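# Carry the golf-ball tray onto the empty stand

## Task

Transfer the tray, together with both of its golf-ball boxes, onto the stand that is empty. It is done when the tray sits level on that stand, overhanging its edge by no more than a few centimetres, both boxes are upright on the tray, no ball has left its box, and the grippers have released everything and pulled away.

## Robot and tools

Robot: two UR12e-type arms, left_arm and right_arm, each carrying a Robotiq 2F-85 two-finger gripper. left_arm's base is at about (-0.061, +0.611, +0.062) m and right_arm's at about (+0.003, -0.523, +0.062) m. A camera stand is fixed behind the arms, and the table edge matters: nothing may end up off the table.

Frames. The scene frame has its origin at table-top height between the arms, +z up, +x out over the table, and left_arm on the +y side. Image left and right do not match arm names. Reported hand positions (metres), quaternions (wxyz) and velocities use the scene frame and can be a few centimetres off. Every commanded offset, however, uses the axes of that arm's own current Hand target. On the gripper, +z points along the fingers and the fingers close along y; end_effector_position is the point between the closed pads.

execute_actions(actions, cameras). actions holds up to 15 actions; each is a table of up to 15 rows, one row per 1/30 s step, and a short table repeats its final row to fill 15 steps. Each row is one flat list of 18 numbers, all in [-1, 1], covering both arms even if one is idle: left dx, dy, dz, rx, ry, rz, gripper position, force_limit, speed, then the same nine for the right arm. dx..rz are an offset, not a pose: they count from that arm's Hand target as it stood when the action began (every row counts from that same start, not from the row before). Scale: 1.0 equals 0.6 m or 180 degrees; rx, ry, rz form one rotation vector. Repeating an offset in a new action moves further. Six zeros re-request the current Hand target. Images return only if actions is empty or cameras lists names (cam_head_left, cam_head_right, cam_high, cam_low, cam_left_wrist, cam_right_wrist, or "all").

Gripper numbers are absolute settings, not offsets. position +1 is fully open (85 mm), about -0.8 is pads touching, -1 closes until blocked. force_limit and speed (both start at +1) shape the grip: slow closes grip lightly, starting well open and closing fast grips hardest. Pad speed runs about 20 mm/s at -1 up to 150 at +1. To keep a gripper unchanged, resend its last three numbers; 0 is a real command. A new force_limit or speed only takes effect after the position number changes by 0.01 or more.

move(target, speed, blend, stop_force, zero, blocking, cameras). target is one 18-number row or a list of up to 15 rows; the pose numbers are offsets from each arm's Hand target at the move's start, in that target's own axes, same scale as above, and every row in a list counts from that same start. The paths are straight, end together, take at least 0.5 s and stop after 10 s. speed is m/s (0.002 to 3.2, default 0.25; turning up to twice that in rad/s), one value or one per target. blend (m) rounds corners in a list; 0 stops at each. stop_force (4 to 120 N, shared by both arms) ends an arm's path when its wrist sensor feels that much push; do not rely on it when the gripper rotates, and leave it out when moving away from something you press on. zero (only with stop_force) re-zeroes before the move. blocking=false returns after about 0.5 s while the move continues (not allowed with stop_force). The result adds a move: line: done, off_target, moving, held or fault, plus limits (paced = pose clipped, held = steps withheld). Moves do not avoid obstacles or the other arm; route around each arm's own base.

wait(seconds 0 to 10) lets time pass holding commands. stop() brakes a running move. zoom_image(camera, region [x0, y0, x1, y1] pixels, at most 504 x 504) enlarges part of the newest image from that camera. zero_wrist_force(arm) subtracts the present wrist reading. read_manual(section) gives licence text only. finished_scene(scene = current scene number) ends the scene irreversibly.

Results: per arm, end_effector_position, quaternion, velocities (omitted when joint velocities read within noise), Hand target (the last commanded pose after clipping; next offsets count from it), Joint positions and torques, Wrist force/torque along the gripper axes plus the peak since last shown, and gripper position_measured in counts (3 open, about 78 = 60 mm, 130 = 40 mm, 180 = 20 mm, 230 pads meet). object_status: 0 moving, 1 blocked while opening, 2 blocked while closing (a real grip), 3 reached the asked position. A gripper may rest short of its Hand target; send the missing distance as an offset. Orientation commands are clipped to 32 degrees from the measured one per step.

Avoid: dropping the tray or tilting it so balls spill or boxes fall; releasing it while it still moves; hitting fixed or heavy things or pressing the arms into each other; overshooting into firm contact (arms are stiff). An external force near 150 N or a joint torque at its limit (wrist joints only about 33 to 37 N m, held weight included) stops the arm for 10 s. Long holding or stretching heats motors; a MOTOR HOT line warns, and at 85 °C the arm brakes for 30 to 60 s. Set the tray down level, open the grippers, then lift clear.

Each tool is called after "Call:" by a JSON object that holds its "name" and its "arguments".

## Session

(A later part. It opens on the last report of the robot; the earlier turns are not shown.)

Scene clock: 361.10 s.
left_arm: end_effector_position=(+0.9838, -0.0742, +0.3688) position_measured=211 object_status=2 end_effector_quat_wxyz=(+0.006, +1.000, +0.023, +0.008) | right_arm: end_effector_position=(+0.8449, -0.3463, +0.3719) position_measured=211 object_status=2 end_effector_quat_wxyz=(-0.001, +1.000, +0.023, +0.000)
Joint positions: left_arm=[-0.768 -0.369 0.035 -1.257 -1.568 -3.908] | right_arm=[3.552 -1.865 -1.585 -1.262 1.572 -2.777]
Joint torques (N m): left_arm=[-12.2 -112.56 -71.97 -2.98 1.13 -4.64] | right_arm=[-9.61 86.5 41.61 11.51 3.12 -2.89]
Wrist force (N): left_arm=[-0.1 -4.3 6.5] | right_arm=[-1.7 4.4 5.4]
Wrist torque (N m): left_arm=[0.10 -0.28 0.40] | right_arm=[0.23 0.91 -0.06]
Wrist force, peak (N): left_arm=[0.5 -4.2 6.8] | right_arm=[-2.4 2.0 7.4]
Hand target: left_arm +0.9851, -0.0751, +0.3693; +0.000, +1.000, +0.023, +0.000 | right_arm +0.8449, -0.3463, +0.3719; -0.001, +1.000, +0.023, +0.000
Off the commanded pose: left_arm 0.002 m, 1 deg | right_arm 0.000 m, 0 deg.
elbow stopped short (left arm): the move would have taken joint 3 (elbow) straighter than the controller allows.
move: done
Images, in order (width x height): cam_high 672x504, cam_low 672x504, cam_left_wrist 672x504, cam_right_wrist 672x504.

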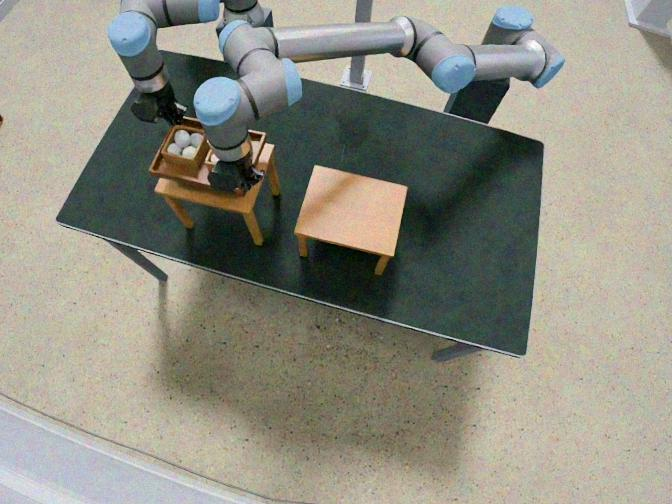

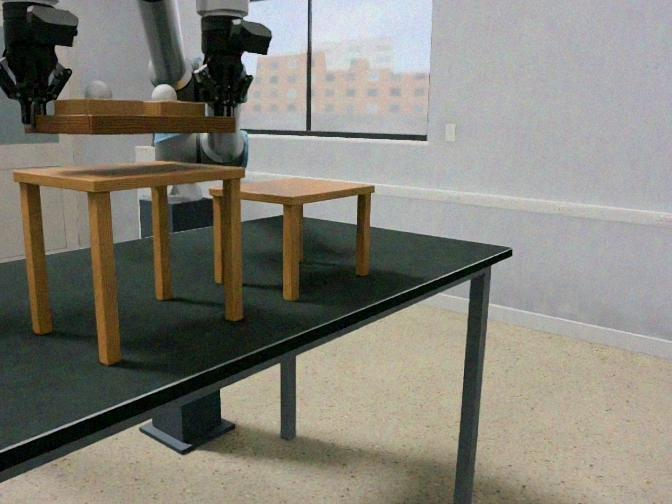

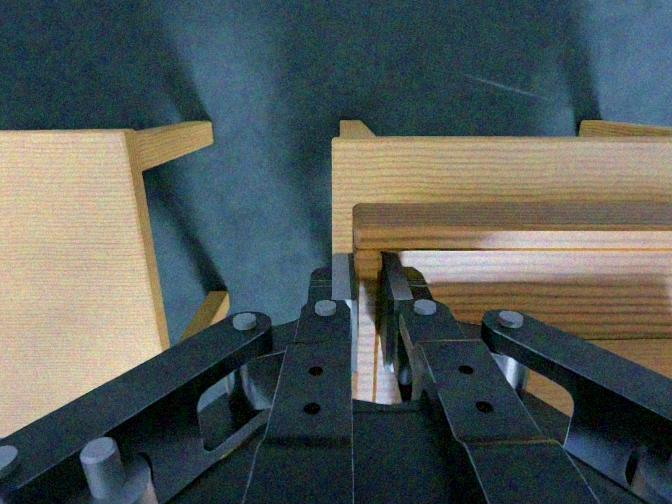

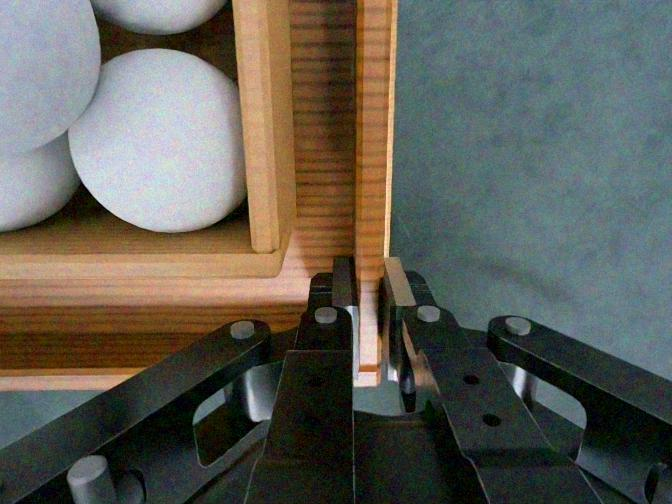

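Call:
{"name": "move", "arguments": {"target": [0,0,0.0583,0,0,0,-1,-0.2,-1,0,0,0.0583,0,0,0,-1,-0.2,-1], "speed": 0.1, "cameras": ["cam_left_wrist","cam_right_wrist","cam_low"]}}

Scene clock: 383.90 s.
left_arm: end_effector_position=(+0.9852, -0.0751, +0.3344) position_measured=211 object_status=2 end_effector_quat_wxyz=(+0.000, +1.000, +0.023, +0.000) | right_arm: end_effector_position=(+0.8449, -0.3463, +0.3369) position_measured=211 object_status=2 end_effector_quat_wxyz=(-0.001, +1.000, +0.022, +0.000)
Joint positions: left_arm=[-0.767 -0.4 0.157 -1.327 -1.571 -3.907] | right_arm=[3.552 -1.884 -1.624 -1.204 1.572 -2.776]
Joint torques (N m): left_arm=[-3.07 -144.06 -43.75 -8.42 1.29 -1.24] | right_arm=[12.5 63.28 38.07 10.05 -0.33 1.3]
Wrist force (N): left_arm=[-3.0 0.7 6.3] | right_arm=[1.5 -0.3 5.0]
Wrist torque (N m): left_arm=[-0.09 0.01 0.40] | right_arm=[0.42 0.53 0.02]
Wrist force, peak (N): left_arm=[-0.1 -4.8 6.5] | right_arm=[-1.5 4.4 5.6]
Hand target: left_arm +0.9851, -0.0751, +0.3344; +0.000, +1.000, +0.023, +0.000 | right_arm +0.8449, -0.3463, +0.3369; -0.001, +1.000, +0.023, +0.000
Off the commanded pose: left_arm 0.000 m, 0 deg | right_arm 0.000 m, 0 deg.
move: done
Images, in order (width x height): cam_low 672x504, cam_left_wrist 672x504, cam_right_wrist 672x504.

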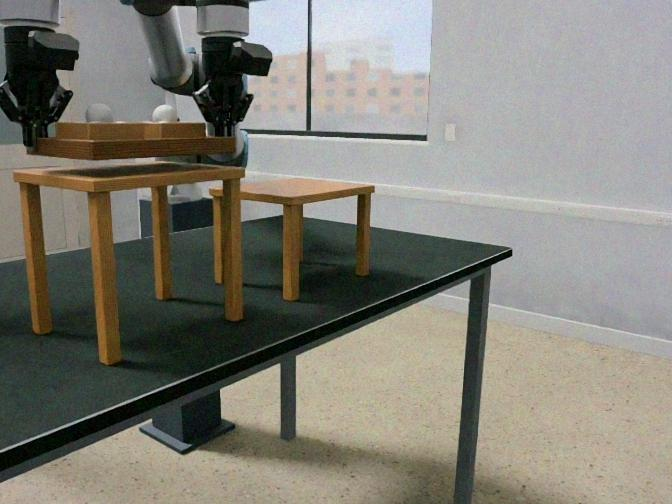

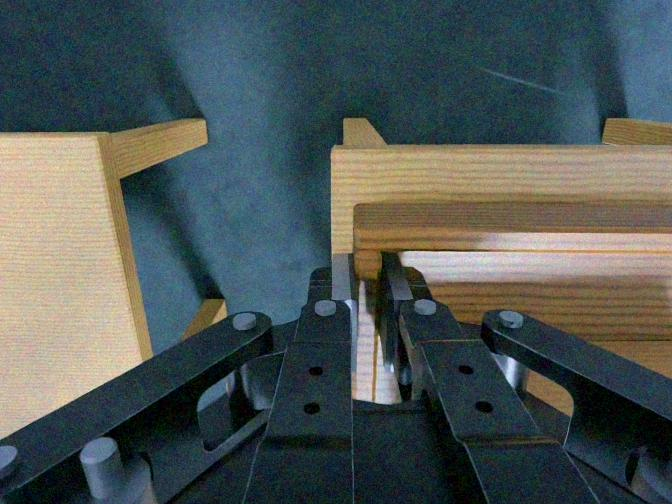

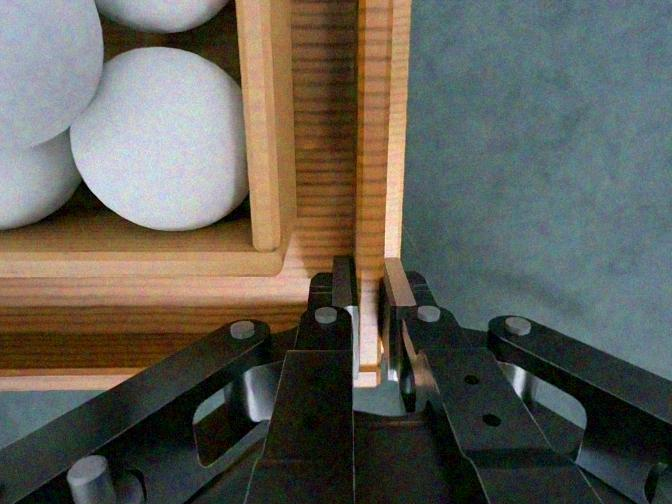

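Call:
{"name": "move", "arguments": {"target": [-0.0083,0.005,0.0117,0,0,0,-1,-0.2,-1,-0.0083,0.005,0.0117,0,0,0,-1,-0.2,-1], "speed": 0.06}}

Call:
{"name": "move", "arguments": {"target": [0,0,0.0583,0,0,0,-1,-0.2,-1,0,0,0.0583,0,0,0,-1,-0.2,-1], "speed": 0.012, "stop_force": 9, "cameras": ["cam_left_wrist","cam_right_wrist","cam_low"]}}

Scene clock: 395.43 s.
left_arm: end_effector_position=(+0.9803, -0.0783, +0.3274) position_measured=211 object_status=2 end_effector_quat_wxyz=(+0.000, +1.000, +0.023, +0.000) | right_arm: end_effector_position=(+0.8400, -0.3495, +0.3299) position_measured=211 object_status=2 end_effector_quat_wxyz=(-0.001, +1.000, +0.023, +0.000)
Joint positions: left_arm=[-0.772 -0.433 0.236 -1.373 -1.571 -3.912] | right_arm=[3.551 -1.879 -1.643 -1.189 1.572 -2.778]
Joint torques (N m): left_arm=[-6.99 -140.13 -43.74 -8.47 1.38 -4.41] | right_arm=[-16.15 86.7 37.65 10.16 -0.05 -2.73]
Wrist force (N): left_arm=[-3.3 0.2 5.8] | right_arm=[1.4 -0.4 5.4]
Wrist torque (N m): left_arm=[-0.16 0.09 0.45] | right_arm=[0.37 0.54 0.03]
Wrist force, peak (N): left_arm=[-3.1 -0.2 6.6] | right_arm=[1.2 0.9 5.7]
Hand target: left_arm +0.9802, -0.0783, +0.3273; +0.000, +1.000, +0.023, +0.000 | right_arm +0.8400, -0.3495, +0.3299; -0.001, +1.000, +0.023, +0.000
Off the commanded pose: left_arm 0.000 m, 0 deg | right_arm 0.000 m, 0 deg.
move: done

Scene clock: 398.53 s.
left_arm: end_effector_position=(+0.9803, -0.0783, +0.3087) position_measured=211 object_status=2 end_effector_quat_wxyz=(+0.000, +1.000, +0.023, +0.000) | right_arm: end_effector_position=(+0.8400, -0.3495, +0.3105) position_measured=211 object_status=2 end_effector_quat_wxyz=(-0.001, +1.000, +0.023, +0.000)
Joint positions: left_arm=[-0.772 -0.452 0.307 -1.425 -1.57 -3.912] | right_arm=[3.551 -1.892 -1.663 -1.157 1.572 -2.778]
Joint torques (N m): left_arm=[-3.67 -104.51 -70.21 -2.09 0.65 -3.49] | right_arm=[0.43 68.58 61.28 0.71 0.31 0.05]
Wrist force (N): left_arm=[-0.9 -4.1 0.6] | right_arm=[-3.2 7.1 -7.9]
Wrist torque (N m): left_arm=[-0.17 0.11 0.44] | right_arm=[0.29 0.59 0.02]
Wrist force, peak (N): left_arm=[-2.5 -5.9 -10.5] | right_arm=[-8.9 8.9 -24.9]
Hand target: left_arm +0.9803, -0.0783, +0.3087; +0.000, +1.000, +0.023, +0.000 (not the last commanded pose) | right_arm +0.8400, -0.3495, +0.3105; -0.001, +1.000, +0.023, +0.000 (not the last commanded pose)
Off the commanded pose: left_arm 0.016 m, 0 deg | right_arm 0.016 m, 0 deg.
move: contact (left_arm, right_arm)
Images, in order (width x height): cam_low 672x504, cam_left_wrist 672x504, cam_right_wrist 672x504.

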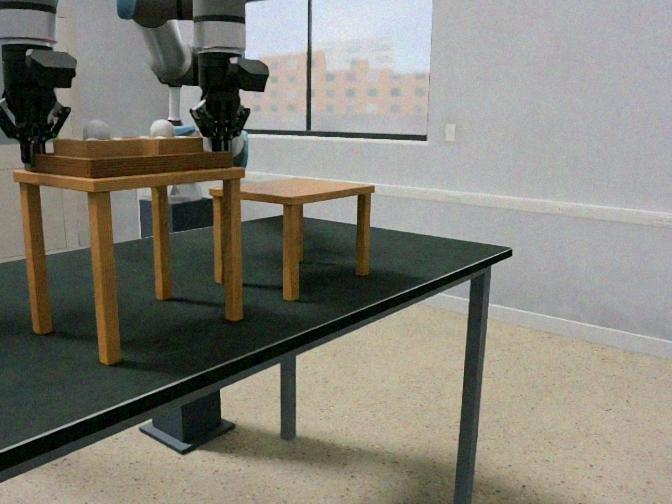

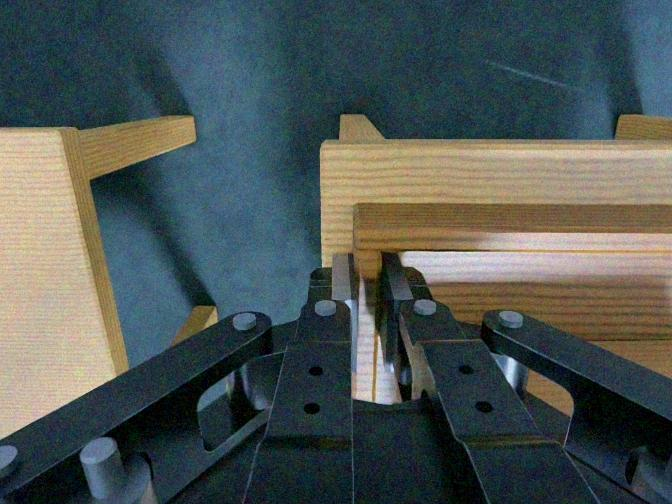

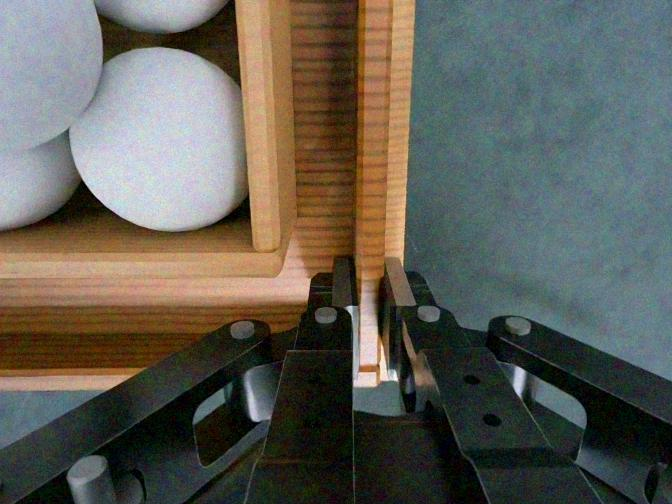

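Call:
{"name": "move", "arguments": {"target": [[0,0,0,0,0,0,-0.1,-0.2,-1,0,0,0,0,0,0,-0.1,-0.2,-1],[0,0,-0.03,0,0,0,-0.1,-0.2,-1,0,0,-0.03,0,0,0,-0.1,-0.2,-1]], "speed": 0.04, "cameras": ["cam_left_wrist","cam_right_wrist","cam_low","cam_high"]}}

Scene clock: 410.63 s.
left_arm: end_effector_position=(+0.9803, -0.0783, +0.3267) position_measured=141 object_status=3 end_effector_quat_wxyz=(+0.000, +1.000, +0.023, +0.000) | right_arm: end_effector_position=(+0.8400, -0.3495, +0.3285) position_measured=141 object_status=3 end_effector_quat_wxyz=(-0.001, +1.000, +0.023, +0.000)
Joint positions: left_arm=[-0.772 -0.434 0.24 -1.376 -1.57 -3.912] | right_arm=[3.551 -1.88 -1.645 -1.187 1.572 -2.778]
Joint torques (N m): left_arm=[-8.91 -104.25 -68.95 -1.66 -2.16 -2.89] | right_arm=[-12.39 83.49 65.13 0.47 0.37 -2.17]
Wrist force (N): left_arm=[0.3 0.9 0.4] | right_arm=[-1.5 -0.6 -0.2]
Wrist torque (N m): left_arm=[0.10 -0.04 0.00] | right_arm=[0.21 0.50 -0.33]
Wrist force, peak (N): left_arm=[-1.1 -4.7 1.1] | right_arm=[-3.3 7.8 -8.0]
Hand target: left_arm +0.9803, -0.0783, +0.3267; +0.000, +1.000, +0.023, +0.000 | right_arm +0.8400, -0.3495, +0.3285; -0.001, +1.000, +0.023, +0.000
Off the commanded pose: left_arm 0.000 m, 0 deg | right_arm 0.000 m, 0 deg.
move: done
Images, in order (width x height): cam_high 672x504, cam_low 672x504, cam_left_wrist 672x504, cam_right_wrist 672x504.

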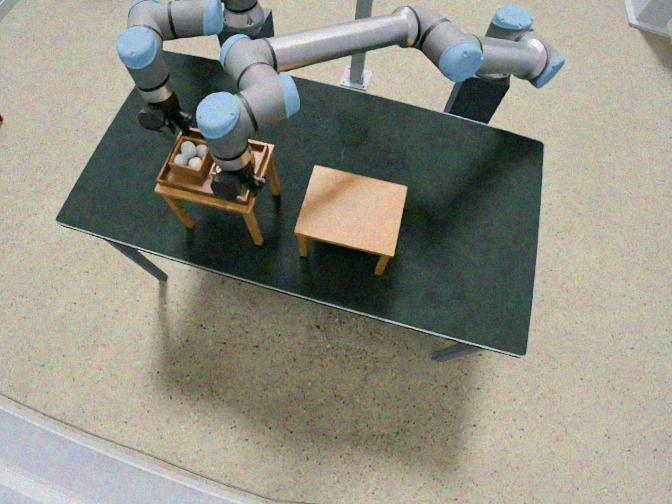

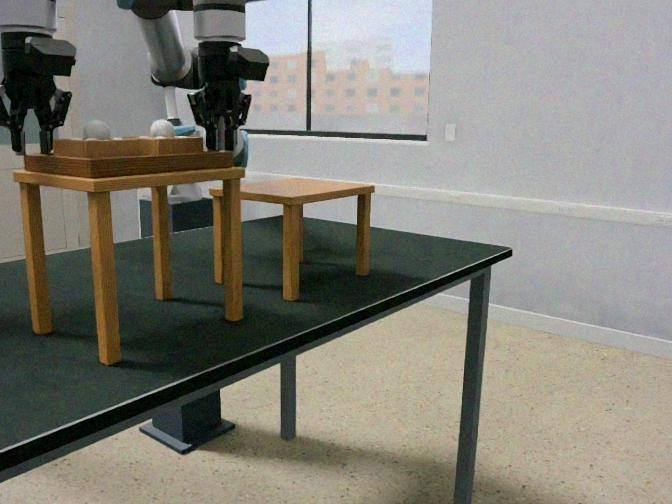

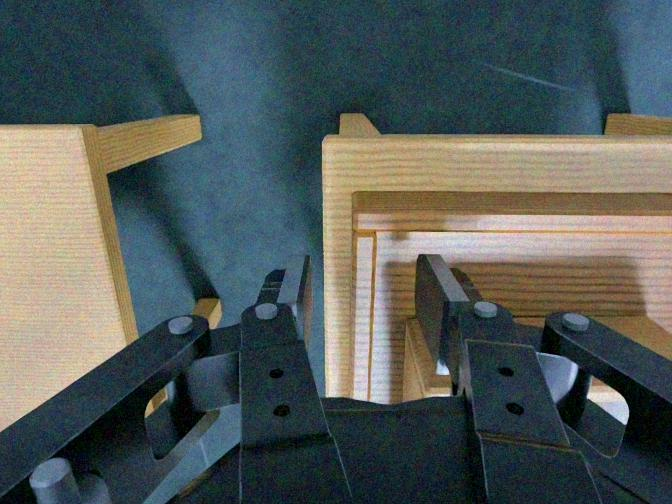

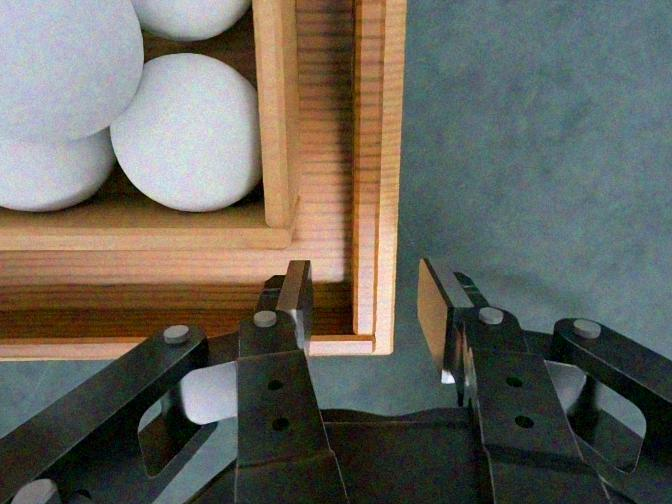

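Call:
{"name": "move", "arguments": {"target": [[0,0,-0.0583,0,0,0,-0.1,-0.2,-1,0,0,-0.0583,0,0,0,-0.1,-0.2,-1],[-0.0719,-0.2536,-0.1667,0,0,0,-0.1,-0.2,-1,0,0,-0.1667,0,0,0,-0.1,-0.2,-1],[-0.1438,-0.507,-0.3333,0,0,0,-0.1,-0.2,-1,-0.1778,0.2422,-0.3333,0,0,0,-0.1,-0.2,-1]], "speed": 0.25, "blend": [0.01,0.03,0], "cameras": ["all"]}}

Scene clock: 429.50 s.
left_arm: end_effector_position=(+0.8805, +0.2212, +0.5267) position_measured=141 object_status=3 end_effector_quat_wxyz=(+0.000, +1.000, +0.023, +0.000) | right_arm: end_effector_position=(+0.7402, -0.4995, +0.5281) position_measured=141 object_status=3 end_effector_quat_wxyz=(-0.001, +1.000, +0.023, +0.000)
Joint positions: left_arm=[-0.611 -1.033 0.959 -1.496 -1.57 -3.751] | right_arm=[3.412 -1.614 -1.602 -1.495 1.572 -2.917]
Joint torques (N m): left_arm=[8.13 -103 -41.85 -1.34 -0.08 3.5] | right_arm=[-18.06 61.16 38.05 0.19 2.24 -2.01]
Wrist force (N): left_arm=[0.0 0.0 0.7] | right_arm=[-2.1 -0.3 0.1]
Wrist torque (N m): left_arm=[-0.05 0.01 -0.14] | right_arm=[0.22 0.59 -0.32]
Wrist force, peak (N): left_arm=[0.1 2.0 2.5] | right_arm=[-2.9 1.1 -1.2]
Hand target: left_arm +0.8803, +0.2215, +0.5269; +0.000, +1.000, +0.023, +0.000 | right_arm +0.7400, -0.4998, +0.5283; -0.001, +1.000, +0.023, +0.000
Off the commanded pose: left_arm 0.000 m, 0 deg | right_arm 0.000 m, 0 deg.
move: done

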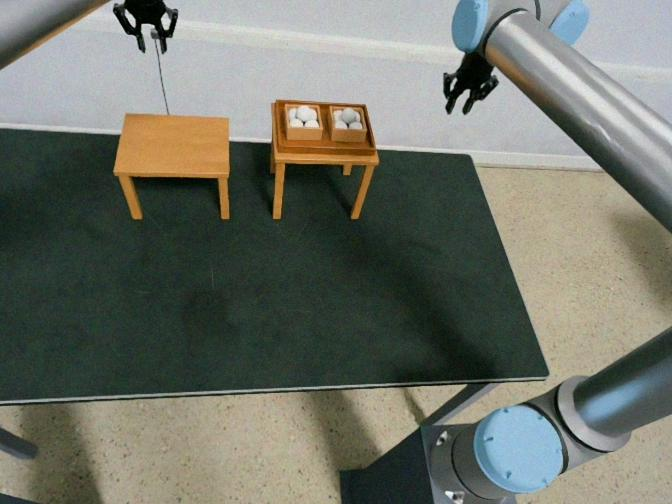

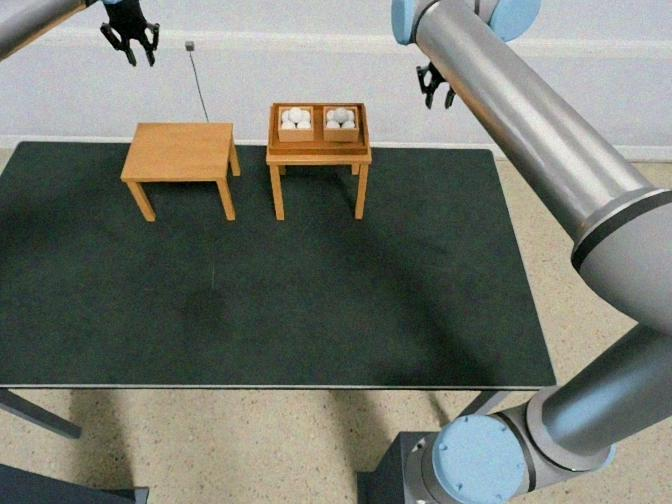

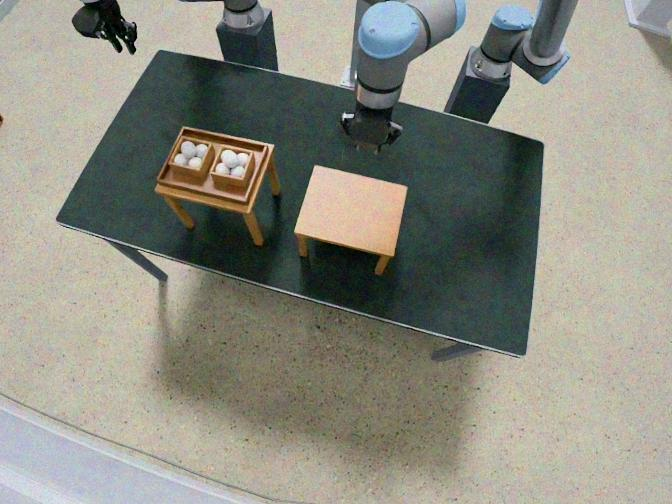

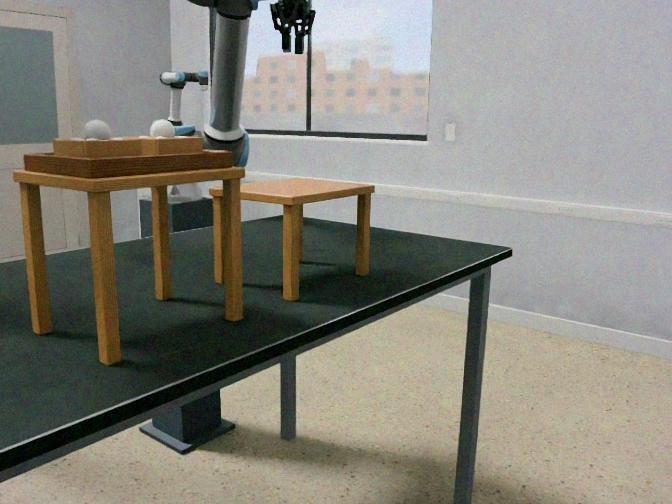

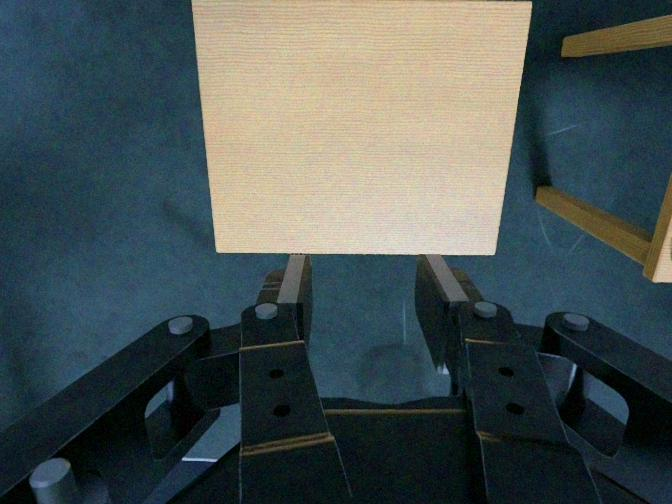

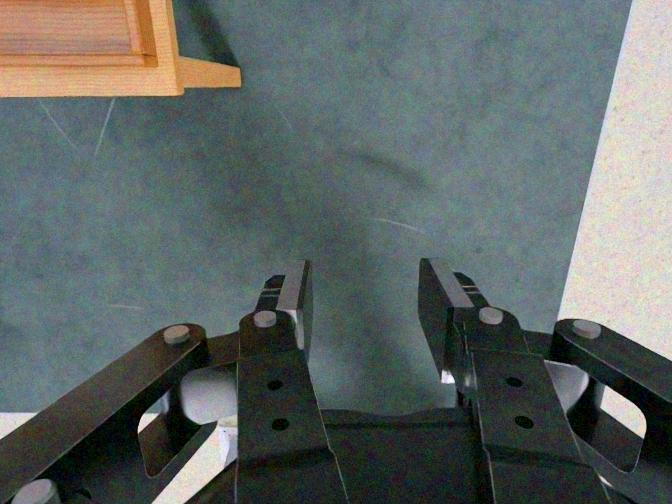

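Scene 1 looks done: the tray is level on the target stand, with both boxes and all the balls in place.

Call:
{"name": "finished_scene", "arguments": {"scene": 1}}

The scene is finished: the task was done.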